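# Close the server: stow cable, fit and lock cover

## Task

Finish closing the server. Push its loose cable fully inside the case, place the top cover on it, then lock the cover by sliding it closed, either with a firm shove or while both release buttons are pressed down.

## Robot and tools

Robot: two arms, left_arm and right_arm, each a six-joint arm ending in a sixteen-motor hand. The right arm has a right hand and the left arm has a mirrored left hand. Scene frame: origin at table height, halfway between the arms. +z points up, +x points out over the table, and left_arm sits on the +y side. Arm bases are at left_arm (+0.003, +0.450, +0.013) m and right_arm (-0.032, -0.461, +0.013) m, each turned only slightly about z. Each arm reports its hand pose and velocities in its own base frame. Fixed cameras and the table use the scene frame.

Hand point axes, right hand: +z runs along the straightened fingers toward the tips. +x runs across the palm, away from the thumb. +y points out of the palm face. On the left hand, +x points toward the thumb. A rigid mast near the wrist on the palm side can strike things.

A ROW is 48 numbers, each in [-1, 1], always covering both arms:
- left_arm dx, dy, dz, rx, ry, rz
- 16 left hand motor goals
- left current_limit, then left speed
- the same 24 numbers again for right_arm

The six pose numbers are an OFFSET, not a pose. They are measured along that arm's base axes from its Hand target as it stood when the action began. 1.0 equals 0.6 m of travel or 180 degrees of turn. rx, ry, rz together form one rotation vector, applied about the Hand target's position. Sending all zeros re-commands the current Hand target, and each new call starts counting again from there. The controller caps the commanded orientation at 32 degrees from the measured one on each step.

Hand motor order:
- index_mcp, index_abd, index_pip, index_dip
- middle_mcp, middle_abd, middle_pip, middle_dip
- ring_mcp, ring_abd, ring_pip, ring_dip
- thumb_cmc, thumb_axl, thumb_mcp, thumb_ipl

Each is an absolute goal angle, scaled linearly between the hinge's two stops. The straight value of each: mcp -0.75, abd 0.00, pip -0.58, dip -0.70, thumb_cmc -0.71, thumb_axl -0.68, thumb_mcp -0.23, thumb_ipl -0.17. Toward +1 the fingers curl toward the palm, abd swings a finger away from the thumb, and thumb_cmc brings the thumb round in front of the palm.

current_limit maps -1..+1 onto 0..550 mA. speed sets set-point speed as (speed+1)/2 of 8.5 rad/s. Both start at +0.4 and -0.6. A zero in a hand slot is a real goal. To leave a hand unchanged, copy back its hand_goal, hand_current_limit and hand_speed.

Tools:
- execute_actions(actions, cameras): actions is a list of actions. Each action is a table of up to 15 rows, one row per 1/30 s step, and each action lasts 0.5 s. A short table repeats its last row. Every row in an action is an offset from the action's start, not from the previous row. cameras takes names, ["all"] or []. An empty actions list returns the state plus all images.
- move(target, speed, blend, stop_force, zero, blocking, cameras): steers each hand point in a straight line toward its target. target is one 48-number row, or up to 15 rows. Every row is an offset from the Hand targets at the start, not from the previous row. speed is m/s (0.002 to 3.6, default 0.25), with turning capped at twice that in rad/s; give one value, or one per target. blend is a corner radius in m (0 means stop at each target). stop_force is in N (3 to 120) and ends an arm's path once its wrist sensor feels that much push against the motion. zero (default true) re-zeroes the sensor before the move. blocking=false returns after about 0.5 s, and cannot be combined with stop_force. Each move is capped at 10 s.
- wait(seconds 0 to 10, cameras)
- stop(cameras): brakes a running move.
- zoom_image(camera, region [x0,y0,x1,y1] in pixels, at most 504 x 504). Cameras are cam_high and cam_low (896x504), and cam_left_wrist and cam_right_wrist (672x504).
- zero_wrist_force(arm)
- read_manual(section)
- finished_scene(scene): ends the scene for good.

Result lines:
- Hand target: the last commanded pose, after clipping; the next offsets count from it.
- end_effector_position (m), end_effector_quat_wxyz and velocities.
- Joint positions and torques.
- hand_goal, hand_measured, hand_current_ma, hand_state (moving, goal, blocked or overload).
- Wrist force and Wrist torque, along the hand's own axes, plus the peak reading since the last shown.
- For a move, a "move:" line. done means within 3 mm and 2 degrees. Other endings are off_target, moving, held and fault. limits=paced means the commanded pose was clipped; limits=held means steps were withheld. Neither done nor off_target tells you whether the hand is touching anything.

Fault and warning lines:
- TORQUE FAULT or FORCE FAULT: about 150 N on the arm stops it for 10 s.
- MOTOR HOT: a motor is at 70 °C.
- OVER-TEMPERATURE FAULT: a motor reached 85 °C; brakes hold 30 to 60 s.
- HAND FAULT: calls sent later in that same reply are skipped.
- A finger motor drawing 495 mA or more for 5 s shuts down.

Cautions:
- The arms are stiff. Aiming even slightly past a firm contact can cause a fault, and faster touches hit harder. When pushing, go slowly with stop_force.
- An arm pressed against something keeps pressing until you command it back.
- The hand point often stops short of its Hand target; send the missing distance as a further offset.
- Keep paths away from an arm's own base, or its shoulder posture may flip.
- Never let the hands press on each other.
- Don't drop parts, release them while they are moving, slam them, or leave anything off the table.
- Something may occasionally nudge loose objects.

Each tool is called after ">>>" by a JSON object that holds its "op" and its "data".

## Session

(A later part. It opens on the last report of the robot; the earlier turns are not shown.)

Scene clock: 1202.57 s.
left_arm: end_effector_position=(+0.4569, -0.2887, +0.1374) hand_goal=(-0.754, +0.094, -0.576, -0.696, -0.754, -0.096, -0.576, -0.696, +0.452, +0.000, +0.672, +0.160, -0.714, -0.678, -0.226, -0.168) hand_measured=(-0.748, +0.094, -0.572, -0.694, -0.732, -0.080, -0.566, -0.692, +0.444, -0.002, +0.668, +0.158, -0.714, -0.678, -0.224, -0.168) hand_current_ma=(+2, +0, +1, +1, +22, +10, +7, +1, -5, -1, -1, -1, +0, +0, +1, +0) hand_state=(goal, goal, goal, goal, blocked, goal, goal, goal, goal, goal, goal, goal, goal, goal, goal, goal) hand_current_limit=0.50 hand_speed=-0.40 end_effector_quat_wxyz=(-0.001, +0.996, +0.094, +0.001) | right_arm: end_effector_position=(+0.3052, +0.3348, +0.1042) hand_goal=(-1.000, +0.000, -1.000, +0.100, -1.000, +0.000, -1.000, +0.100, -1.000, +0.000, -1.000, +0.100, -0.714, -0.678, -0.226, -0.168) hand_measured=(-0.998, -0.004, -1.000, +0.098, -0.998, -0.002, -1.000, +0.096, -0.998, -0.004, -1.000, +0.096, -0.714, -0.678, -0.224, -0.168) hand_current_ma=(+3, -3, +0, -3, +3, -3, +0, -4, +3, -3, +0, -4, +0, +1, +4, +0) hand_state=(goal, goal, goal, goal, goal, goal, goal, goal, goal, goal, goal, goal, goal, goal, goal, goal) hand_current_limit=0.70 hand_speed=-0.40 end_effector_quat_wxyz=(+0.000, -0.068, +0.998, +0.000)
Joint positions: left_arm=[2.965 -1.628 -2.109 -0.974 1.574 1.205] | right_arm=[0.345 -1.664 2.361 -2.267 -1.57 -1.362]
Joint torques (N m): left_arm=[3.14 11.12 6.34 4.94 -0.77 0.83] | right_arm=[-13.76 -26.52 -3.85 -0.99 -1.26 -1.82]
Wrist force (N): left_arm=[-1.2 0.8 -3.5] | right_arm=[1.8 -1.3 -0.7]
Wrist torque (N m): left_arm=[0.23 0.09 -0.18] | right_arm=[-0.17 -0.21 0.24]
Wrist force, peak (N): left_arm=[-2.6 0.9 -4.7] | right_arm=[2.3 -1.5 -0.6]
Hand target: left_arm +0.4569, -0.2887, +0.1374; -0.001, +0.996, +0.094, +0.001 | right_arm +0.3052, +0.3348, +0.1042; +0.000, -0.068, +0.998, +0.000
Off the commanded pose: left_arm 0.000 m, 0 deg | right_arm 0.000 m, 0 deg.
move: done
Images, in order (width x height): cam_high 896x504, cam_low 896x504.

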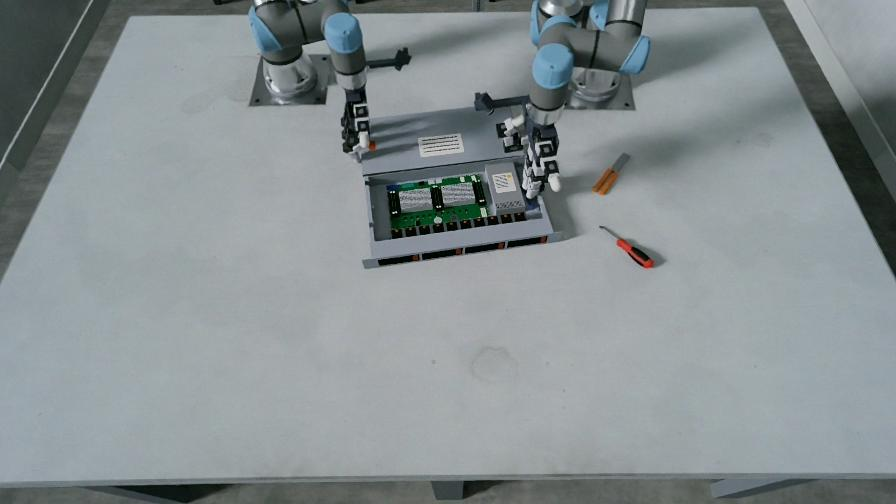

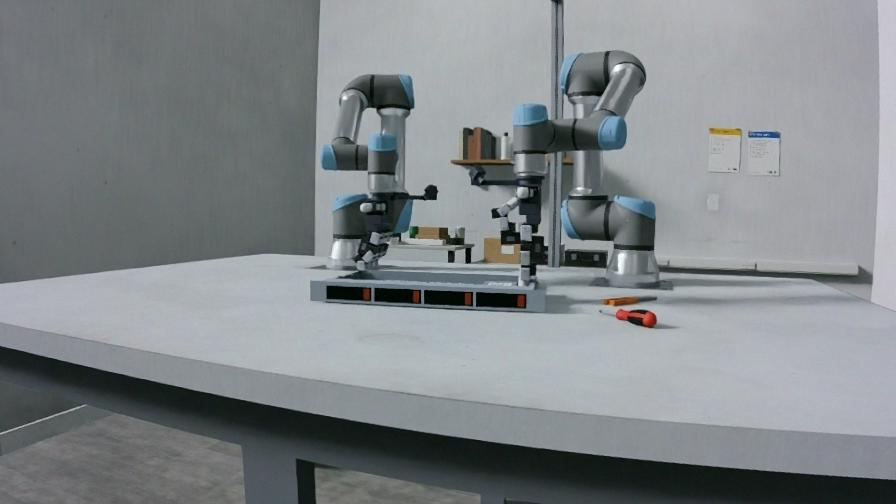

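>>> {"op": "move", "data": {"target": [0.0,0.0,-0.03,0,0,0,-0.754,0.095,-0.576,-0.696,-0.754,-0.095,-0.576,-0.696,0.452,0,0.672,0.16,-0.714,-0.678,-0.226,-0.168,0.5,-0.4,0,0,0,0,0,0,-1,0,-1,0.1,-1,0,-1,0.1,-1,0,-1,0.1,-0.714,-0.678,-0.226,-0.168,0.7,-0.4], "speed": 0.02, "stop_force": 14}}

>>> {"op": "move", "data": {"target": [0.0,0.0,0.12,0,0,0,-0.754,0.095,-0.576,-0.696,-0.754,-0.095,-0.576,-0.696,0.452,0,0.672,0.16,-0.714,-0.678,-0.226,-0.168,0.5,-0.4,0,0,0,0,0,0,-1,0,-1,0.1,-1,0,-1,0.1,-1,0,-1,0.1,-0.714,-0.678,-0.226,-0.168,0.7,-0.4], "speed": 0.06, "cameras": ["cam_high", "cam_low"]}}

>>> {"op": "zoom_image", "data": {"camera": "cam_low", "region": [500, 250, 560, 300]}}

>>> {"op": "zoom_image", "data": {"camera": "cam_high", "region": [500, 140, 570, 220]}}

Scene clock: 1219.97 s.
left_arm: end_effector_position=(+0.4569, -0.2887, +0.1336) hand_goal=(-0.754, +0.094, -0.576, -0.696, -0.754, -0.096, -0.576, -0.696, +0.452, +0.000, +0.672, +0.160, -0.714, -0.678, -0.226, -0.168) hand_measured=(-0.756, +0.088, -0.580, -0.702, -0.732, -0.088, -0.578, -0.714, +0.444, -0.002, +0.668, +0.158, -0.714, -0.678, -0.224, -0.168) hand_current_ma=(+0, -2, -1, -2, +22, +3, -1, -14, -5, -1, -1, -1, +0, +0, +1, +0) hand_state=(goal, goal, goal, goal, blocked, goal, goal, goal, goal, goal, goal, goal, goal, goal, goal, goal) hand_current_limit=0.50 hand_speed=-0.40 end_effector_quat_wxyz=(-0.001, +0.996, +0.094, +0.001) | right_arm: end_effector_position=(+0.3052, +0.3348, +0.1042) hand_goal=(-1.000, +0.000, -1.000, +0.100, -1.000, +0.000, -1.000, +0.100, -1.000, +0.000, -1.000, +0.100, -0.714, -0.678, -0.226, -0.168) hand_measured=(-0.998, -0.004, -1.000, +0.098, -0.998, -0.002, -1.000, +0.096, -0.998, -0.004, -1.000, +0.096, -0.714, -0.678, -0.224, -0.168) hand_current_ma=(+3, -3, +0, -3, +3, -3, +0, -4, +3, -3, +0, -4, +0, +1, +4, +0) hand_state=(goal, goal, goal, goal, goal, goal, goal, goal, goal, goal, goal, goal, goal, goal, goal, goal) hand_current_limit=0.70 hand_speed=-0.40 end_effector_quat_wxyz=(+0.000, -0.068, +0.998, +0.000)
Joint positions: left_arm=[2.965 -1.633 -2.114 -0.963 1.574 1.205] | right_arm=[0.345 -1.664 2.361 -2.267 -1.57 -1.362]
Joint torques (N m): left_arm=[-9.38 28.42 26.56 -1.23 -0.33 -1.34] | right_arm=[-13.51 -26.62 -3.72 -1.04 -1.24 -1.72]
Wrist force (N): left_arm=[-1.2 1.2 -14.6] | right_arm=[1.8 -1.0 -0.8]
Wrist torque (N m): left_arm=[1.13 0.04 -0.18] | right_arm=[-0.12 -0.21 0.26]
Wrist force, peak (N): left_arm=[-2.9 1.7 -25.0] | right_arm=[2.0 -1.8 -1.0]
Hand target: left_arm +0.4569, -0.2887, +0.1336; -0.001, +0.996, +0.094, +0.001 (not the last commanded pose) | right_arm +0.3052, +0.3348, +0.1042; +0.000, -0.068, +0.998, +0.000
Off the commanded pose: left_arm 0.014 m, 0 deg | right_arm 0.000 m, 0 deg.
move: contact (left_arm)

Scene clock: 1221.77 s.
left_arm: end_effector_position=(+0.4569, -0.2888, +0.2055) hand_goal=(-0.754, +0.094, -0.576, -0.696, -0.754, -0.096, -0.576, -0.696, +0.452, +0.000, +0.672, +0.160, -0.714, -0.678, -0.226, -0.168) hand_measured=(-0.748, +0.090, -0.574, -0.696, -0.748, -0.092, -0.574, -0.696, +0.444, -0.002, +0.668, +0.158, -0.714, -0.678, -0.224, -0.168) hand_current_ma=(+2, -1, +1, +0, +3, +1, +1, +0, -5, -1, -1, -1, +0, +0, +1, +0) hand_state=(goal, goal, goal, goal, goal, goal, goal, goal, goal, goal, goal, goal, goal, goal, goal, goal) hand_current_limit=0.50 hand_speed=-0.40 end_effector_quat_wxyz=(-0.001, +0.996, +0.094, +0.001) | right_arm: end_effector_position=(+0.3052, +0.3348, +0.1042) hand_goal=(-1.000, +0.000, -1.000, +0.100, -1.000, +0.000, -1.000, +0.100, -1.000, +0.000, -1.000, +0.100, -0.714, -0.678, -0.226, -0.168) hand_measured=(-0.998, -0.004, -1.000, +0.098, -0.998, -0.002, -1.000, +0.096, -0.998, -0.004, -1.000, +0.096, -0.714, -0.678, -0.224, -0.168) hand_current_ma=(+3, -3, +0, -3, +3, -3, +0, -4, +3, -3, +0, -4, +0, +1, +4, +0) hand_state=(goal, goal, goal, goal, goal, goal, goal, goal, goal, goal, goal, goal, goal, goal, goal, goal) hand_current_limit=0.70 hand_speed=-0.40 end_effector_quat_wxyz=(+0.000, -0.068, +0.998, +0.000)
Joint positions: left_arm=[2.965 -1.541 -1.999 -1.17 1.574 1.205] | right_arm=[0.345 -1.664 2.361 -2.267 -1.57 -1.362]
Joint torques (N m): left_arm=[3.75 32.59 38.08 -0.18 0.7 1.73] | right_arm=[-13.88 -26.73 -3.74 -1.06 -1.22 -1.78]
Wrist force (N): left_arm=[-0.8 -0.5 -1.2] | right_arm=[1.9 -1.2 -0.4]
Wrist torque (N m): left_arm=[0.09 0.15 -0.14] | right_arm=[-0.18 -0.23 0.26]
Wrist force, peak (N): left_arm=[-1.0 1.4 -14.6] | right_arm=[2.2 -1.7 -0.6]
Hand target: left_arm +0.4569, -0.2887, +0.2056; -0.001, +0.996, +0.094, +0.001 | right_arm +0.3052, +0.3348, +0.1042; +0.000, -0.068, +0.998, +0.000
Off the commanded pose: left_arm 0.000 m, 0 deg | right_arm 0.000 m, 0 deg.
move: done
Images, in order (width x height): cam_high 896x504, cam_low 896x504.

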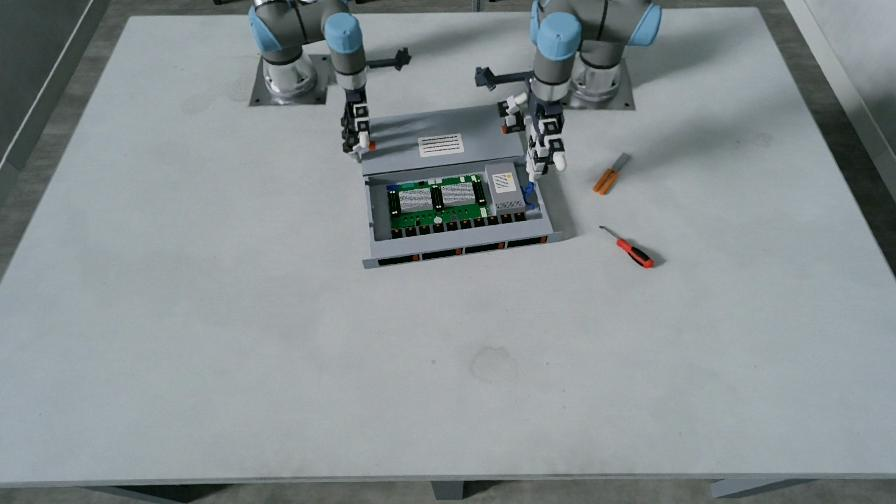

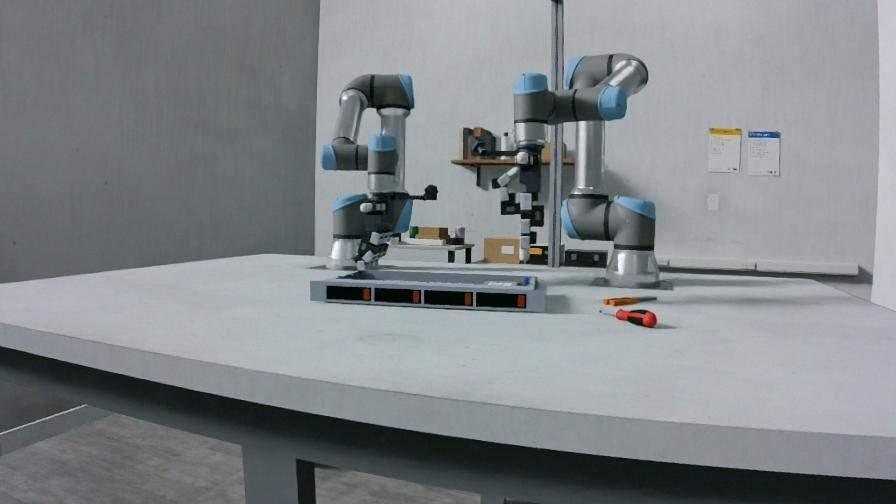

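Scaled by 8.400 from the camera's 896x504 image, which has a finer 1280x720 frame.

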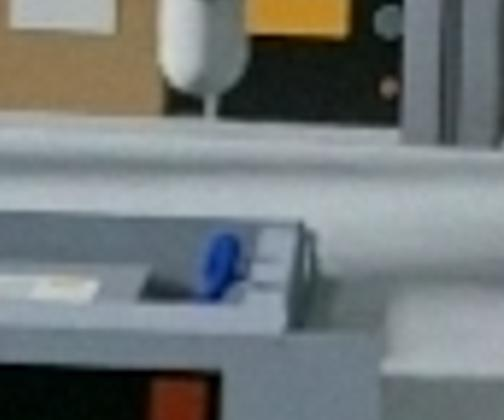

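Scaled by 6.300 from the camera's 896x504 image, which has a finer 1280x720 frame.

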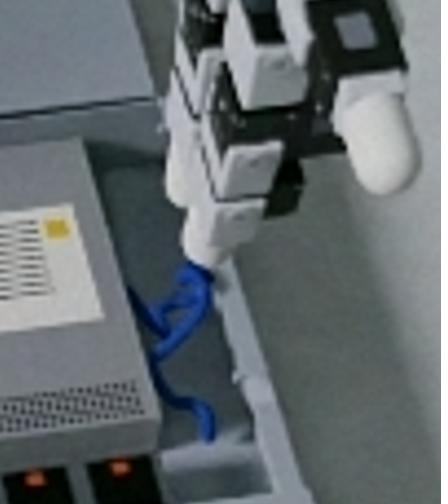

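>>> {"op": "move", "data": {"target": [0.0,0.13,0.05,0,0,0,-0.754,0.095,-0.576,-0.696,-0.754,-0.095,-0.576,-0.696,0.452,0,0.672,0.16,-0.714,-0.678,-0.226,-0.168,0.5,-0.4,0,0,0,0,0,0,-1,0,-1,0.1,-1,0,-1,0.1,-1,0,-1,0.1,-0.714,-0.678,-0.226,-0.168,0.7,-0.4], "speed": 0.15, "cameras": ["cam_high", "cam_low"]}}

>>> {"op": "zoom_image", "data": {"camera": "cam_low", "region": [510, 265, 550, 295]}}

>>> {"op": "zoom_image", "data": {"camera": "cam_high", "region": [510, 150, 560, 220]}}

Scene clock: 1235.60 s.
left_arm: end_effector_position=(+0.4569, -0.2109, +0.2356) hand_goal=(-0.754, +0.094, -0.576, -0.696, -0.754, -0.096, -0.576, -0.696, +0.452, +0.000, +0.672, +0.160, -0.714, -0.678, -0.226, -0.168) hand_measured=(-0.750, +0.090, -0.574, -0.696, -0.750, -0.092, -0.574, -0.696, +0.444, -0.002, +0.668, +0.158, -0.714, -0.678, -0.224, -0.168) hand_current_ma=(+2, -1, +1, +0, +2, +1, +1, +0, -5, -1, -1, -1, +0, +0, +1, +0) hand_state=(goal, goal, goal, goal, goal, goal, goal, goal, goal, goal, goal, goal, goal, goal, goal, goal) hand_current_limit=0.50 hand_speed=-0.40 end_effector_quat_wxyz=(-0.001, +0.996, +0.094, +0.001) | right_arm: end_effector_position=(+0.3052, +0.3348, +0.1042) hand_goal=(-1.000, +0.000, -1.000, +0.100, -1.000, +0.000, -1.000, +0.100, -1.000, +0.000, -1.000, +0.100, -0.714, -0.678, -0.226, -0.168) hand_measured=(-0.998, -0.004, -1.000, +0.098, -0.998, -0.002, -1.000, +0.096, -0.998, -0.004, -1.000, +0.096, -0.714, -0.678, -0.224, -0.168) hand_current_ma=(+3, -3, +0, -3, +3, -3, +0, -4, +3, -3, +0, -4, +0, +1, +4, +0) hand_state=(goal, goal, goal, goal, goal, goal, goal, goal, goal, goal, goal, goal, goal, goal, goal, goal) hand_current_limit=0.70 hand_speed=-0.40 end_effector_quat_wxyz=(+0.000, -0.068, +0.998, +0.000)
Joint positions: left_arm=[3.144 -1.44 -2.01 -1.261 1.573 1.384] | right_arm=[0.345 -1.664 2.361 -2.267 -1.57 -1.362]
Joint torques (N m): left_arm=[11.9 28.91 38.79 -0.22 -0.51 2.58] | right_arm=[-13.56 -26.57 -4.1 -1.17 -1.24 -1.65]
Wrist force (N): left_arm=[-1.0 -0.4 -2.1] | right_arm=[2.0 -1.1 -1.0]
Wrist torque (N m): left_arm=[0.12 0.16 -0.10] | right_arm=[-0.10 -0.23 0.28]
Wrist force, peak (N): left_arm=[-0.9 -0.8 -2.5] | right_arm=[2.2 -1.7 -0.9]
Hand target: left_arm +0.4569, -0.2107, +0.2356; -0.001, +0.996, +0.094, +0.001 | right_arm +0.3052, +0.3348, +0.1042; +0.000, -0.068, +0.998, +0.000
Off the commanded pose: left_arm 0.000 m, 0 deg | right_arm 0.000 m, 0 deg.
move: done
Images, in order (width x height): cam_high 896x504, cam_low 896x504.

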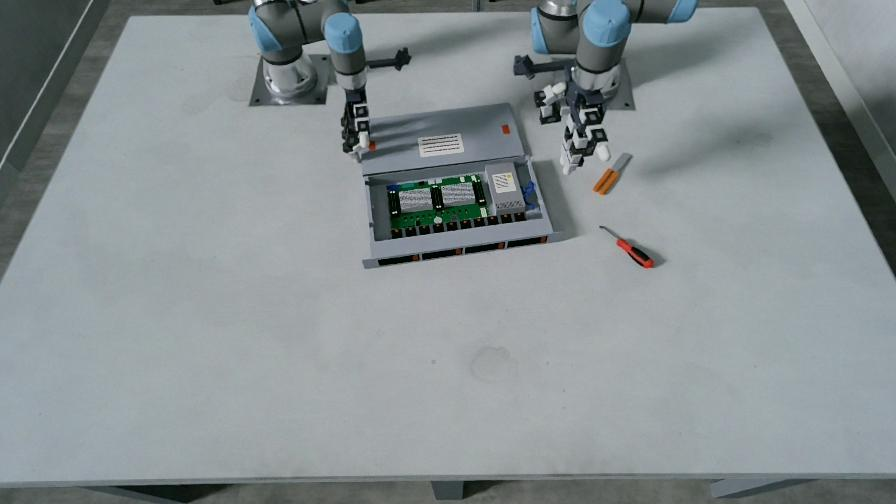

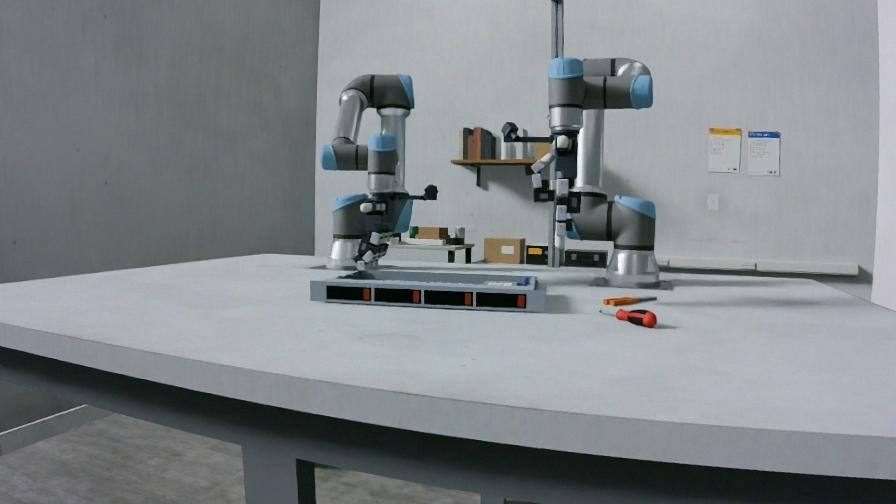

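Scaled by 12.600 from the camera's 896x504 image, which has a finer 1280x720 frame.

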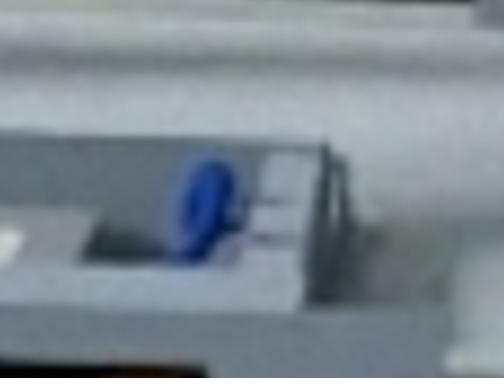

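Scaled by 7.200 from the camera's 896x504 image, which has a finer 1280x720 frame.

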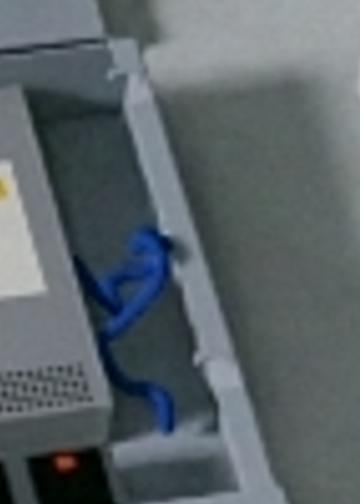

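>>> {"op": "move", "data": {"target": [[-0.362,-0.1617,0.0407,0,0,0,-1,0,-1,0.1,-1,0,-1,0.1,-1,0,-1,0.1,-0.714,-0.678,-0.226,-0.168,0.7,-0.2,0,0,0,0,0,0,-1,0,-1,0.1,-1,0,-1,0.1,-1,0,-1,0.1,-0.714,-0.678,-0.226,-0.168,0.7,-0.4],[-0.362,-0.1617,-0.224,0,0,0,-1,0,-1,0.1,-1,0,-1,0.1,-1,0,-1,0.1,-0.714,-0.678,-0.226,-0.168,0.7,-0.2,0,0,-0.0015,0,0,0,-1,0,-1,0.1,-1,0,-1,0.1,-1,0,-1,0.1,-0.714,-0.678,-0.226,-0.168,0.7,-0.4]], "speed": 0.13, "blend": 0.01, "cameras": ["cam_high", "cam_left_wrist"]}}

>>> {"op": "zoom_image", "data": {"camera": "cam_high", "region": [340, 80, 560, 200]}}

Scene clock: 1266.17 s.
left_arm: end_effector_position=(+0.2397, -0.3077, +0.1013) hand_goal=(-1.000, +0.000, -1.000, +0.100, -1.000, +0.000, -1.000, +0.100, -1.000, +0.000, -1.000, +0.100, -0.714, -0.678, -0.226, -0.168) hand_measured=(-0.990, +0.002, -0.994, +0.096, -0.990, -0.002, -0.994, +0.098, -0.992, -0.002, -0.994, +0.102, -0.714, -0.678, -0.222, -0.168) hand_current_ma=(+5, +1, +2, -1, +6, -1, +3, -1, +5, +0, +2, +1, +0, +0, +1, +0) hand_state=(goal, goal, goal, goal, goal, goal, goal, goal, goal, goal, goal, goal, goal, goal, goal, goal) hand_current_limit=0.70 hand_speed=-0.20 end_effector_quat_wxyz=(-0.001, +0.996, +0.094, +0.001) | right_arm: end_effector_position=(+0.3052, +0.3348, +0.1033) hand_goal=(-1.000, +0.000, -1.000, +0.100, -1.000, +0.000, -1.000, +0.100, -1.000, +0.000, -1.000, +0.100, -0.714, -0.678, -0.226, -0.168) hand_measured=(-0.998, -0.002, -1.000, +0.098, -0.998, -0.002, -1.000, +0.096, -0.998, -0.004, -1.000, +0.096, -0.714, -0.678, -0.224, -0.168) hand_current_ma=(+3, -3, +0, -3, +3, -3, +0, -4, +3, -3, +0, -4, +0, +1, +4, +0) hand_state=(goal, goal, goal, goal, goal, goal, goal, goal, goal, goal, goal, goal, goal, goal, goal, goal) hand_current_limit=0.70 hand_speed=-0.40 end_effector_quat_wxyz=(+0.000, -0.068, +0.998, +0.000)
Joint positions: left_arm=[2.743 -1.231 -2.544 -0.936 1.574 0.983] | right_arm=[0.345 -1.662 2.363 -2.271 -1.57 -1.362]
Joint torques (N m): left_arm=[-11.93 -1.56 5.89 5.42 -0.46 -2.46] | right_arm=[-13.72 -3.3 -3.65 -4.31 -1.28 -1.57]
Wrist force (N): left_arm=[-1.4 -0.5 -1.9] | right_arm=[1.9 -1.5 -0.7]
Wrist torque (N m): left_arm=[0.02 0.17 0.02] | right_arm=[-0.18 -0.23 0.25]
Wrist force, peak (N): left_arm=[-1.6 -0.6 -2.6] | right_arm=[2.2 -1.4 -1.3]
Hand target: left_arm +0.2397, -0.3078, +0.1012; -0.001, +0.996, +0.094, +0.001 | right_arm +0.3052, +0.3348, +0.1033; +0.000, -0.068, +0.998, +0.000
Off the commanded pose: left_arm 0.000 m, 0 deg | right_arm 0.000 m, 0 deg.
move: done
camera_calibration:
cam_left_wrist: T_world_to_cam=[[-0.857258, 0.514752, 0.0118223, 0.3295], [0.372267, 0.603776, 0.704892, -0.0167074], [0.355707, 0.608675, -0.709216, 0.304706], [0, 0, 0, 1]] pos_world=[0.1803, -0.34499, 0.223984]
Images, in order (width x height): cam_high 896x504, cam_left_wrist 672x504.

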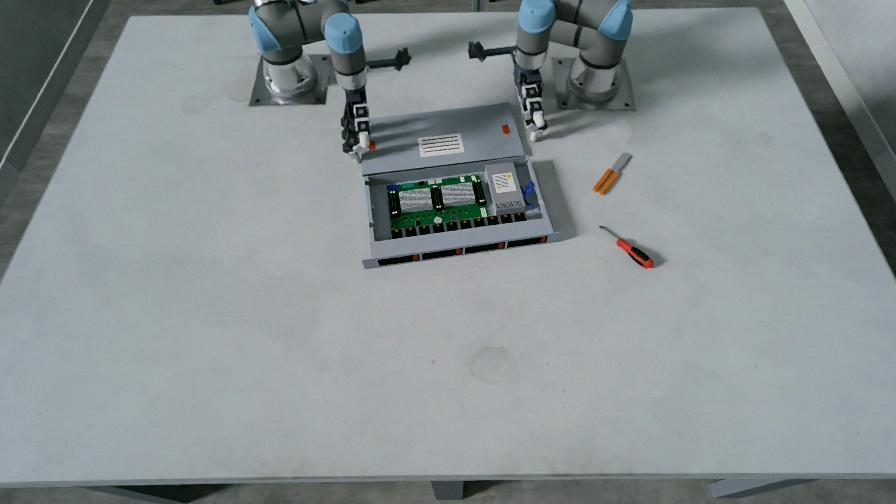

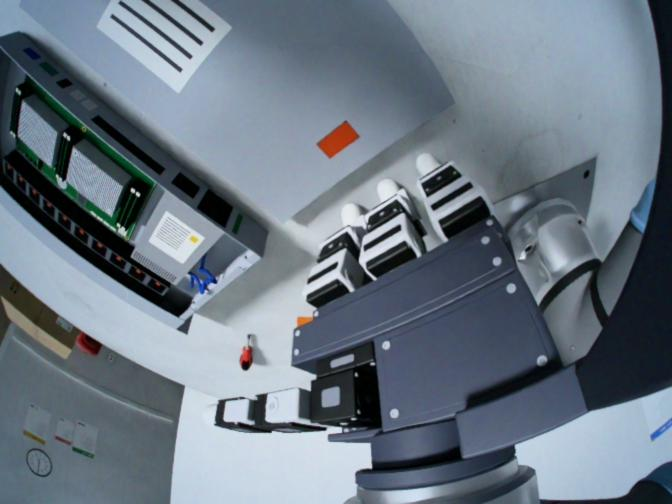

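Scaled by 2.291 from the camera's 896x504 image, which has a finer 1280x720 frame.

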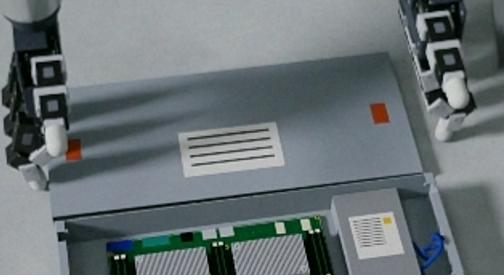

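>>> {"op": "zoom_image", "data": {"camera": "cam_left_wrist", "region": [130, 190, 290, 330]}}

>>> {"op": "move", "data": {"target": [0.0156,-0.0818,0,0,0,0,-1,0,-1,0.1,-1,0,-1,0.1,-1,0,-1,0.1,-0.714,-0.678,-0.226,-0.168,0.7,-0.4,-0.005,0.0363,0,0,0,0,-1,0,-1,0.1,-1,0,-1,0.1,-1,0,-1,0.1,-0.714,-0.678,-0.226,-0.168,0.7,-0.4], "speed": 0.018, "stop_force": 18}}

Scaled by 3.150 from the camera's 672x504 image, which has a finer 960x720 frame.

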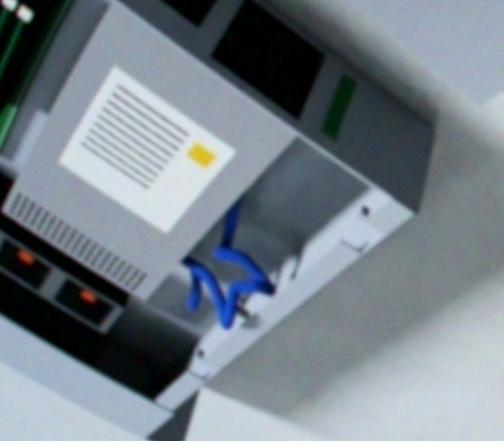

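Scene clock: 1275.17 s.
left_arm: end_effector_position=(+0.2453, -0.3370, +0.1012) hand_goal=(-1.000, +0.000, -1.000, +0.100, -1.000, +0.000, -1.000, +0.100, -1.000, +0.000, -1.000, +0.100, -0.714, -0.678, -0.226, -0.168) hand_measured=(-1.000, +0.006, -1.000, +0.076, -1.000, +0.010, -1.000, +0.070, -1.000, +0.010, -1.000, +0.064, -0.714, -0.678, -0.222, -0.168) hand_current_ma=(+0, +2, +0, -24, +0, +5, +0, -33, +0, +4, +0, -44, +0, +0, +1, +0) hand_state=(goal, goal, goal, blocked, goal, goal, goal, blocked, goal, goal, goal, blocked, goal, goal, goal, goal) hand_current_limit=0.70 hand_speed=-0.40 end_effector_quat_wxyz=(-0.001, +0.996, +0.094, +0.001) | right_arm: end_effector_position=(+0.3035, +0.3479, +0.1033) hand_goal=(-1.000, +0.000, -1.000, +0.100, -1.000, +0.000, -1.000, +0.100, -1.000, +0.000, -1.000, +0.100, -0.714, -0.678, -0.226, -0.168) hand_measured=(-1.002, +0.002, -1.000, +0.064, -1.002, +0.002, -1.000, +0.070, -1.000, +0.002, -1.000, +0.076, -0.714, -0.678, -0.224, -0.168) hand_current_ma=(-1, +1, -1, -90, -1, +1, +0, -73, -1, +1, +0, -53, +0, +1, +4, +0) hand_state=(goal, goal, goal, blocked, goal, goal, goal, blocked, goal, goal, goal, blocked, goal, goal, goal, goal) hand_current_limit=0.70 hand_speed=-0.40 end_effector_quat_wxyz=(+0.000, -0.068, +0.998, +0.000)
Joint positions: left_arm=[2.66 -1.323 -2.489 -0.9 1.574 0.9] | right_arm=[0.38 -1.643 2.345 -2.273 -1.57 -1.327]
Joint torques (N m): left_arm=[9.8 18.12 7.16 0.82 -2.52 2.2] | right_arm=[-9.61 -24.15 -3.08 -1.03 3.6 -1.23]
Wrist force (N): left_arm=[-1.7 -10.3 -6.4] | right_arm=[2.5 -16.9 -11.0]
Wrist torque (N m): left_arm=[1.14 -0.08 0.31] | right_arm=[2.29 0.02 -0.11]
Wrist force, peak (N): left_arm=[-3.1 -21.7 -13.0] | right_arm=[2.8 -20.2 -12.7]
Hand target: left_arm +0.2453, -0.3370, +0.1012; -0.001, +0.996, +0.094, +0.001 (not the last commanded pose) | right_arm +0.3035, +0.3479, +0.1033; +0.000, -0.068, +0.998, +0.000 (not the last commanded pose)
Off the commanded pose: left_arm 0.020 m, 0 deg | right_arm 0.009 m, 0 deg.
move: contact (left_arm, right_arm)

>>> {"op": "move", "data": {"target": [0.0062,-0.0327,0,0,0,0,-1,0,-1,0.1,-1,0,-1,0.1,-1,0,-1,0.1,-0.714,-0.678,-0.226,-0.168,0.7,-0.4,-0.0045,0.033,0,0,0,0,-1,0,-1,0.1,-1,0,-1,0.1,-1,0,-1,0.1,-0.714,-0.678,-0.226,-0.168,0.7,-0.4], "speed": 0.008, "stop_force": 28, "zero": false}}

Scene clock: 1289.53 s.
left_arm: end_effector_position=(+0.2456, -0.3387, +0.1012) hand_goal=(-1.000, +0.000, -1.000, +0.100, -1.000, +0.000, -1.000, +0.100, -1.000, +0.000, -1.000, +0.100, -0.714, -0.678, -0.226, -0.168) hand_measured=(-1.002, +0.006, -1.000, +0.060, -1.002, +0.010, -1.000, +0.054, -1.002, +0.010, -1.000, +0.048, -0.714, -0.678, -0.222, -0.168) hand_current_ma=(+0, +2, +0, -55, +0, +5, +0, -66, +0, +4, +0, -81, +0, +0, +1, +0) hand_state=(goal, goal, goal, blocked, goal, goal, goal, blocked, goal, goal, goal, blocked, goal, goal, goal, goal) hand_current_limit=0.70 hand_speed=-0.40 end_effector_quat_wxyz=(-0.001, +0.996, +0.094, +0.001) | right_arm: end_effector_position=(+0.3032, +0.3496, +0.1033) hand_goal=(-1.000, +0.000, -1.000, +0.100, -1.000, +0.000, -1.000, +0.100, -1.000, +0.000, -1.000, +0.100, -0.714, -0.678, -0.226, -0.168) hand_measured=(-1.002, +0.002, -1.002, +0.046, -1.002, +0.002, -1.000, +0.050, -1.002, +0.002, -1.000, +0.058, -0.714, -0.678, -0.224, -0.168) hand_current_ma=(-3, +3, -1, -156, -2, +3, -1, -140, -2, +2, -1, -115, +0, +1, +4, +0) hand_state=(goal, goal, goal, blocked, goal, goal, goal, blocked, goal, goal, goal, blocked, goal, goal, goal, goal) hand_current_limit=0.70 hand_speed=-0.40 end_effector_quat_wxyz=(+0.000, -0.068, +0.998, +0.000)
Joint positions: left_arm=[2.655 -1.328 -2.485 -0.899 1.574 0.895] | right_arm=[0.385 -1.64 2.343 -2.273 -1.57 -1.322]
Joint torques (N m): left_arm=[8.26 17.13 8.83 2.14 -5.12 2.05] | right_arm=[-7.46 -22.34 -2.11 -1.14 7.83 -1.2]
Wrist force (N): left_arm=[-2.5 -24.2 -14.8] | right_arm=[2.5 -26.3 -16.4]
Wrist torque (N m): left_arm=[2.88 -0.30 0.54] | right_arm=[3.73 0.17 -0.31]
Wrist force, peak (N): left_arm=[-2.9 -29.6 -17.9] | right_arm=[2.7 -29.9 -18.5]
Hand target: left_arm +0.2456, -0.3387, +0.1012; -0.001, +0.996, +0.094, +0.001 (not the last commanded pose) | right_arm +0.3032, +0.3496, +0.1033; +0.000, -0.068, +0.998, +0.000 (not the last commanded pose)
Off the commanded pose: left_arm 0.018 m, 0 deg | right_arm 0.018 m, 0 deg.
move: contact (left_arm, right_arm)

>>> {"op": "move", "data": {"target": [[0.0002,-0.0008,0,0,0,0,-1,0,-1,0.1,-1,0,-1,0.1,-1,0,-1,0.1,-0.714,-0.678,-0.226,-0.168,0.7,-0.4,-0.0001,0.0008,0,0,0,0,-1,0,-1,0.1,-1,0,-1,0.1,-1,0,-1,0.1,-0.714,-0.678,-0.226,-0.168,0.7,-0.4],[0.0002,-0.0008,0.01,0,0,0,-1,0,-1,0.1,-1,0,-1,0.1,-1,0,-1,0.1,-0.714,-0.678,-0.226,-0.168,0.7,-0.4,-0.0001,0.0008,0.01,0,0,0,-1,0,-1,0.1,-1,0,-1,0.1,-1,0,-1,0.1,-0.714,-0.678,-0.226,-0.168,0.7,-0.4]], "speed": 0.015}}

>>> {"op": "move", "data": {"target": [0.0002,-0.0008,0.13,0,0,0,-1,0,-1,0.1,-1,0,-1,0.1,-1,0,-1,0.1,-0.714,-0.678,-0.226,-0.168,0.7,-0.4,-0.0001,0.0008,0.13,0,0,0,-1,0,-1,0.1,-1,0,-1,0.1,-1,0,-1,0.1,-0.714,-0.678,-0.226,-0.168,0.7,-0.4], "speed": 0.035}}

Scene clock: 1315.00 s.
left_arm: end_effector_position=(+0.2457, -0.3392, +0.1071) hand_goal=(-1.000, +0.000, -1.000, +0.100, -1.000, +0.000, -1.000, +0.100, -1.000, +0.000, -1.000, +0.100, -0.714, -0.678, -0.226, -0.168) hand_measured=(-1.002, +0.002, -1.000, +0.050, -1.002, +0.006, -1.000, +0.044, -1.002, +0.006, -1.000, +0.038, -0.714, -0.678, -0.222, -0.168) hand_current_ma=(+0, +0, +0, -79, +0, +2, +0, -91, +0, +2, +0, -107, +0, +0, +1, +0) hand_state=(goal, goal, goal, blocked, goal, goal, goal, blocked, goal, goal, goal, blocked, goal, goal, goal, goal) hand_current_limit=0.70 hand_speed=-0.40 end_effector_quat_wxyz=(-0.001, +0.996, +0.094, +0.001) | right_arm: end_effector_position=(+0.3031, +0.3501, +0.1092) hand_goal=(-1.000, +0.000, -1.000, +0.100, -1.000, +0.000, -1.000, +0.100, -1.000, +0.000, -1.000, +0.100, -0.714, -0.678, -0.226, -0.168) hand_measured=(-1.002, -0.002, -1.002, +0.040, -1.002, -0.002, -1.000, +0.046, -1.002, -0.002, -1.000, +0.052, -0.714, -0.678, -0.224, -0.168) hand_current_ma=(-2, -2, -1, -177, -1, -2, -1, -158, -1, -2, -1, -130, +0, +1, +4, +0) hand_state=(goal, goal, goal, blocked, goal, goal, goal, blocked, goal, goal, goal, blocked, goal, goal, goal, goal) hand_current_limit=0.70 hand_speed=-0.40 end_effector_quat_wxyz=(+0.000, -0.068, +0.998, +0.000)
Joint positions: left_arm=[2.654 -1.316 -2.474 -0.922 1.574 0.894] | right_arm=[0.386 -1.652 2.334 -2.252 -1.57 -1.321]
Joint torques (N m): left_arm=[-13.7 22.66 47.36 3.19 -7.29 -2.32] | right_arm=[21.15 -30.77 -41.24 -1.82 3.32 1.76]
Wrist force (N): left_arm=[-1.6 -25.1 3.9] | right_arm=[1.5 -23.3 4.4]
Wrist torque (N m): left_arm=[0.94 0.22 0.65] | right_arm=[1.24 -0.40 -0.32]
Wrist force, peak (N): left_arm=[-1.3 -28.4 -13.9] | right_arm=[1.7 -29.9 -17.8]
Hand target: left_arm +0.2457, -0.3392, +0.1072; -0.001, +0.996, +0.094, +0.001 | right_arm +0.3031, +0.3501, +0.1093; +0.000, -0.068, +0.998, +0.000
Off the commanded pose: left_arm 0.000 m, 0 deg | right_arm 0.000 m, 0 deg.
move: done

Scene clock: 1317.77 s.
left_arm: end_effector_position=(+0.2458, -0.3397, +0.1850) hand_goal=(-1.000, +0.000, -1.000, +0.100, -1.000, +0.000, -1.000, +0.100, -1.000, +0.000, -1.000, +0.100, -0.714, -0.678, -0.226, -0.168) hand_measured=(-1.002, +0.002, -1.000, +0.036, -1.002, +0.006, -1.000, +0.032, -1.002, +0.006, -1.000, +0.026, -0.714, -0.678, -0.222, -0.168) hand_current_ma=(+0, +0, +0, -114, +0, +2, +0, -127, +0, +2, +0, -145, +0, +0, +1, +0) hand_state=(goal, goal, goal, blocked, goal, goal, goal, blocked, goal, goal, goal, blocked, goal, goal, goal, goal) hand_current_limit=0.70 hand_speed=-0.40 end_effector_quat_wxyz=(-0.001, +0.996, +0.094, +0.001) | right_arm: end_effector_position=(+0.3031, +0.3506, +0.1872) hand_goal=(-1.000, +0.000, -1.000, +0.100, -1.000, +0.000, -1.000, +0.100, -1.000, +0.000, -1.000, +0.100, -0.714, -0.678, -0.226, -0.168) hand_measured=(-1.002, -0.002, -1.002, +0.028, -1.002, -0.002, -1.000, +0.032, -1.002, -0.002, -1.000, +0.040, -0.714, -0.678, -0.224, -0.168) hand_current_ma=(-2, -2, -1, -226, -1, -2, -1, -208, -1, -2, -1, -178, +0, +1, +4, +0) hand_state=(goal, goal, goal, blocked, goal, goal, goal, blocked, goal, goal, goal, blocked, goal, goal, goal, goal) hand_current_limit=0.70 hand_speed=-0.40 end_effector_quat_wxyz=(+0.000, -0.068, +0.998, +0.000)
Joint positions: left_arm=[2.653 -1.185 -2.326 -1.202 1.574 0.893] | right_arm=[0.387 -1.777 2.202 -1.995 -1.57 -1.319]
Joint torques (N m): left_arm=[-10.11 18.56 51.88 3.8 -6.3 -1.15] | right_arm=[23.54 -27.26 -46.35 -2.28 10.17 1.63]
Wrist force (N): left_arm=[-1.3 -30.9 4.0] | right_arm=[1.5 -28.4 4.5]
Wrist torque (N m): left_arm=[1.25 0.19 0.79] | right_arm=[1.68 -0.41 -0.41]
Wrist force, peak (N): left_arm=[-1.2 -31.3 3.9] | right_arm=[1.2 -29.2 4.4]
Hand target: left_arm +0.2458, -0.3397, +0.1852; -0.001, +0.996, +0.094, +0.001 | right_arm +0.3031, +0.3506, +0.1873; +0.000, -0.068, +0.998, +0.000
Off the commanded pose: left_arm 0.000 m, 0 deg | right_arm 0.000 m, 0 deg.
move: done

>>> {"op": "move", "data": {"target": [0.1761,0.033,0,0,0,0,-1,0,-1,0.1,-1,0,-1,0.1,-1,0,-1,0.1,-0.714,-0.678,-0.226,-0.168,0.7,-0.4,0.1778,0.0223,0,0,0,0,-1,0,-1,0.1,-1,0,-1,0.1,-1,0,-1,0.1,-0.714,-0.678,-0.226,-0.168,0.7,-0.4], "speed": 0.06}}

>>> {"op": "move", "data": {"target": [0.1762,0.0323,0,0,0,0,-1,0,-1,0.1,-1,0,-1,0.1,-1,0,-1,0.1,-0.714,-0.678,-0.226,-0.168,0.7,-0.4,0.1776,0.0231,0,0,0,0,-1,0,-1,0.1,-1,0,-1,0.1,-1,0,-1,0.1,-0.714,-0.678,-0.226,-0.168,0.7,-0.4], "speed": 0.05}}

>>> {"op": "move", "data": {"target": [0,0,-0.0417,0,0,0,-1,0,-1,0.1,-1,0,-1,0.1,-1,0,-1,0.1,-0.714,-0.678,-0.226,-0.168,0.7,-0.4,0,0,-0.0417,0,0,0,-1,0,-1,0.1,-1,0,-1,0.1,-1,0,-1,0.1,-0.714,-0.678,-0.226,-0.168,0.7,-0.4], "speed": 0.03, "cameras": ["cam_high", "cam_low"]}}

>>> {"op": "zoom_image", "data": {"camera": "cam_high", "region": [355, 215, 385, 245]}}

>>> {"op": "zoom_image", "data": {"camera": "cam_high", "region": [530, 195, 560, 225]}}

>>> {"op": "zoom_image", "data": {"camera": "cam_low", "region": [300, 230, 400, 310]}}

>>> {"op": "zoom_image", "data": {"camera": "cam_low", "region": [460, 230, 560, 310]}}

Scene clock: 1341.67 s.
left_arm: end_effector_position=(+0.3513, -0.3199, +0.1852) hand_goal=(-1.000, +0.000, -1.000, +0.100, -1.000, +0.000, -1.000, +0.100, -1.000, +0.000, -1.000, +0.100, -0.714, -0.678, -0.226, -0.168) hand_measured=(-1.000, -0.002, -1.000, +0.040, -1.002, +0.002, -1.000, +0.030, -1.002, +0.002, -1.000, +0.016, -0.714, -0.678, -0.222, -0.168) hand_current_ma=(+0, +0, +0, -102, +0, +1, +0, -133, +0, +0, +0, -179, +0, +0, +1, +0) hand_state=(goal, goal, goal, blocked, goal, goal, goal, blocked, goal, goal, goal, blocked, goal, goal, goal, goal) hand_current_limit=0.70 hand_speed=-0.40 end_effector_quat_wxyz=(-0.001, +0.996, +0.094, +0.001) | right_arm: end_effector_position=(+0.4096, +0.3639, +0.1873) hand_goal=(-1.000, +0.000, -1.000, +0.100, -1.000, +0.000, -1.000, +0.100, -1.000, +0.000, -1.000, +0.100, -0.714, -0.678, -0.226, -0.168) hand_measured=(-1.000, -0.002, -1.000, +0.032, -1.002, -0.002, -1.000, +0.032, -1.002, -0.002, -1.000, +0.032, -0.714, -0.678, -0.224, -0.168) hand_current_ma=(-1, -2, +0, -213, -1, -2, -1, -208, -1, -2, -1, -209, +0, +1, +4, +0) hand_state=(goal, goal, goal, blocked, goal, goal, goal, blocked, goal, goal, goal, blocked, goal, goal, goal, goal) hand_current_limit=0.70 hand_speed=-0.40 end_effector_quat_wxyz=(+0.000, -0.068, +0.998, +0.000)
Joint positions: left_arm=[2.828 -1.372 -2.202 -1.138 1.574 1.068] | right_arm=[0.328 -1.539 1.988 -2.019 -1.57 -1.379]
Joint torques (N m): left_arm=[5.31 7.68 46.64 9.71 -7.91 2.53] | right_arm=[-6.55 -12.75 -44.84 -1.67 6.31 -1.7]
Wrist force (N): left_arm=[-0.5 -24.0 3.8] | right_arm=[1.4 -22.9 4.4]
Wrist torque (N m): left_arm=[0.94 0.24 0.68] | right_arm=[1.15 -0.35 -0.43]
Wrist force, peak (N): left_arm=[-1.5 -31.3 3.8] | right_arm=[1.5 -29.0 4.3]
Hand target: left_arm +0.3515, -0.3199, +0.1852; -0.001, +0.996, +0.094, +0.001 | right_arm +0.4097, +0.3639, +0.1873; +0.000, -0.068, +0.998, +0.000
Off the commanded pose: left_arm 0.000 m, 0 deg | right_arm 0.000 m, 0 deg.
move: done

Scene clock: 1344.40 s.
left_arm: end_effector_position=(+0.4571, -0.3005, +0.1852) hand_goal=(-1.000, +0.000, -1.000, +0.100, -1.000, +0.000, -1.000, +0.100, -1.000, +0.000, -1.000, +0.100, -0.714, -0.678, -0.226, -0.168) hand_measured=(-1.000, -0.002, -1.000, +0.040, -1.002, +0.002, -1.000, +0.030, -1.002, +0.002, -1.000, +0.016, -0.714, -0.678, -0.222, -0.168) hand_current_ma=(+0, +0, +0, -102, +0, +1, +0, -133, +0, +0, +0, -179, +0, +0, +1, +0) hand_state=(goal, goal, goal, blocked, goal, goal, goal, blocked, goal, goal, goal, blocked, goal, goal, goal, goal) hand_current_limit=0.70 hand_speed=-0.40 end_effector_quat_wxyz=(-0.001, +0.996, +0.094, +0.001) | right_arm: end_effector_position=(+0.5161, +0.3778, +0.1873) hand_goal=(-1.000, +0.000, -1.000, +0.100, -1.000, +0.000, -1.000, +0.100, -1.000, +0.000, -1.000, +0.100, -0.714, -0.678, -0.226, -0.168) hand_measured=(-1.000, -0.002, -1.000, +0.032, -1.002, -0.002, -1.000, +0.032, -1.002, -0.002, -1.000, +0.032, -0.714, -0.678, -0.224, -0.168) hand_current_ma=(-1, -2, +0, -210, -1, -2, -1, -208, -1, -2, -1, -209, +0, +1, +4, +0) hand_state=(goal, goal, goal, blocked, goal, goal, goal, blocked, goal, goal, goal, blocked, goal, goal, goal, goal) hand_current_limit=0.70 hand_speed=-0.40 end_effector_quat_wxyz=(+0.000, -0.068, +0.998, +0.000)
Joint positions: left_arm=[2.939 -1.577 -2.021 -1.114 1.574 1.179] | right_arm=[0.291 -1.314 1.724 -1.981 -1.57 -1.416]
Joint torques (N m): left_arm=[4.18 14.39 44.91 4.16 -7.99 2.61] | right_arm=[-5.15 -23.62 -45.11 -1.53 6.87 -1.72]
Wrist force (N): left_arm=[-0.6 -23.9 3.5] | right_arm=[1.9 -22.4 4.5]
Wrist torque (N m): left_arm=[0.86 0.29 0.64] | right_arm=[1.09 -0.38 -0.38]
Wrist force, peak (N): left_arm=[-1.1 -24.7 3.7] | right_arm=[1.7 -22.9 4.2]
Hand target: left_arm +0.4572, -0.3005, +0.1852; -0.001, +0.996, +0.094, +0.001 | right_arm +0.5163, +0.3778, +0.1873; +0.000, -0.068, +0.998, +0.000
Off the commanded pose: left_arm 0.000 m, 0 deg | right_arm 0.000 m, 0 deg.
move: done

Scene clock: 1345.73 s.
left_arm: end_effector_position=(+0.4572, -0.3005, +0.1603) hand_goal=(-1.000, +0.000, -1.000, +0.100, -1.000, +0.000, -1.000, +0.100, -1.000, +0.000, -1.000, +0.100, -0.714, -0.678, -0.226, -0.168) hand_measured=(-1.000, -0.002, -1.000, +0.040, -1.002, +0.002, -1.000, +0.030, -1.002, +0.002, -1.000, +0.016, -0.714, -0.678, -0.222, -0.168) hand_current_ma=(+0, +0, +0, -102, +0, +0, +0, -133, +0, +0, +0, -179, +0, +0, +1, +0) hand_state=(goal, goal, goal, blocked, goal, goal, goal, blocked, goal, goal, goal, blocked, goal, goal, goal, goal) hand_current_limit=0.70 hand_speed=-0.40 end_effector_quat_wxyz=(-0.001, +0.996, +0.094, +0.001) | right_arm: end_effector_position=(+0.5163, +0.3778, +0.1624) hand_goal=(-1.000, +0.000, -1.000, +0.100, -1.000, +0.000, -1.000, +0.100, -1.000, +0.000, -1.000, +0.100, -0.714, -0.678, -0.226, -0.168) hand_measured=(-1.000, -0.002, -1.000, +0.032, -1.002, -0.002, -1.000, +0.032, -1.002, -0.002, -1.000, +0.032, -0.714, -0.678, -0.224, -0.168) hand_current_ma=(-1, -2, +0, -210, -1, -2, -1, -208, -1, -2, -1, -209, +0, +1, +4, +0) hand_state=(goal, goal, goal, blocked, goal, goal, goal, blocked, goal, goal, goal, blocked, goal, goal, goal, goal) hand_current_limit=0.70 hand_speed=-0.40 end_effector_quat_wxyz=(+0.000, -0.068, +0.998, +0.000)
Joint positions: left_arm=[2.939 -1.608 -2.06 -1.043 1.574 1.179] | right_arm=[0.291 -1.288 1.76 -2.043 -1.57 -1.416]
Joint torques (N m): left_arm=[2.73 14.54 11.97 8.43 -5.74 2.13] | right_arm=[-3.27 -23.07 -9.14 -5.84 3.55 -1.37]
Wrist force (N): left_arm=[-1.0 -21.6 3.4] | right_arm=[1.4 -20.5 4.4]
Wrist torque (N m): left_arm=[0.74 0.34 0.56] | right_arm=[0.93 -0.31 -0.39]
Wrist force, peak (N): left_arm=[-0.7 -24.7 3.7] | right_arm=[0.9 -23.7 4.2]
Hand target: left_arm +0.4572, -0.3005, +0.1601; -0.001, +0.996, +0.094, +0.001 | right_arm +0.5163, +0.3778, +0.1623; +0.000, -0.068, +0.998, +0.000
Off the commanded pose: left_arm 0.000 m, 0 deg | right_arm 0.000 m, 0 deg.
move: done
Images, in order (width x height): cam_high 896x504, cam_low 896x504.

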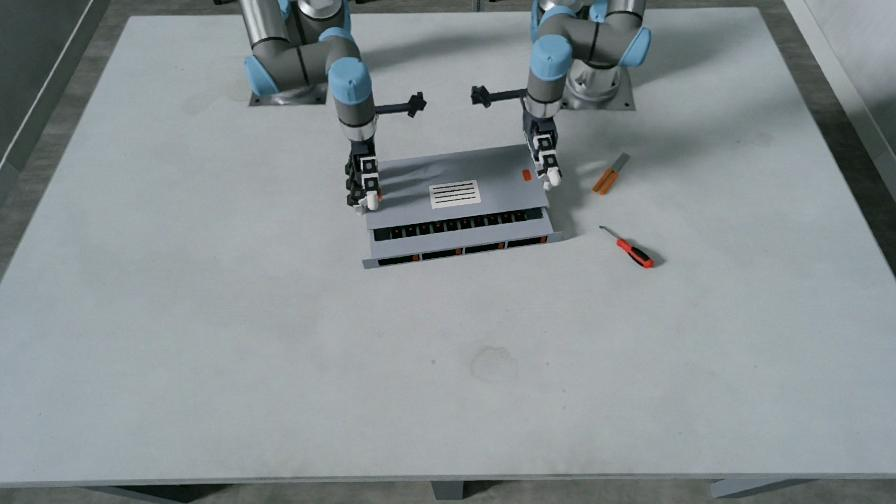

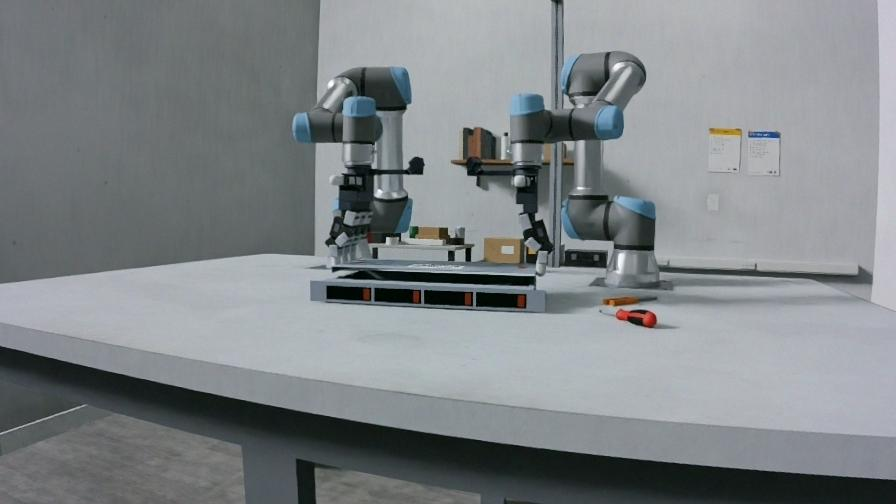

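Scaled by 16.800 from the camera's 896x504 image, which has a finer 1280x720 frame.

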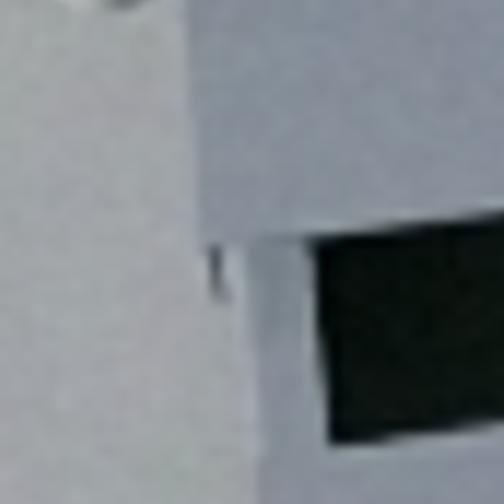

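Scaled by 16.800 from the camera's 896x504 image, which has a finer 1280x720 frame.

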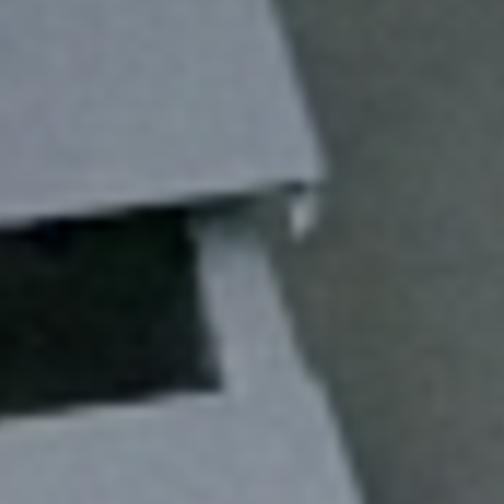

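Scaled by 5.040 from the camera's 896x504 image, which has a finer 1280x720 frame.

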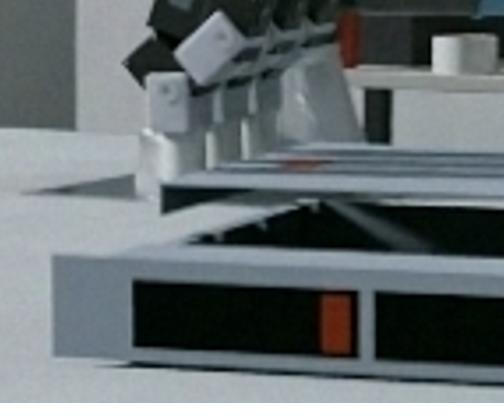

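Scaled by 5.040 from the camera's 896x504 image, which has a finer 1280x720 frame.

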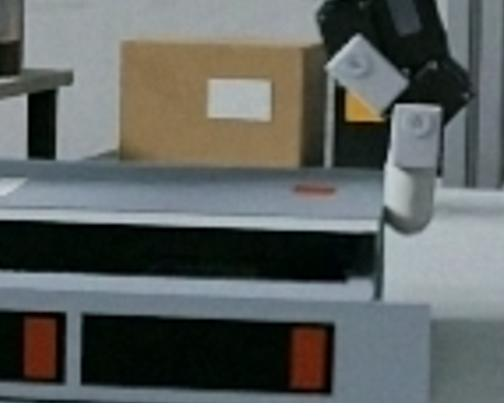

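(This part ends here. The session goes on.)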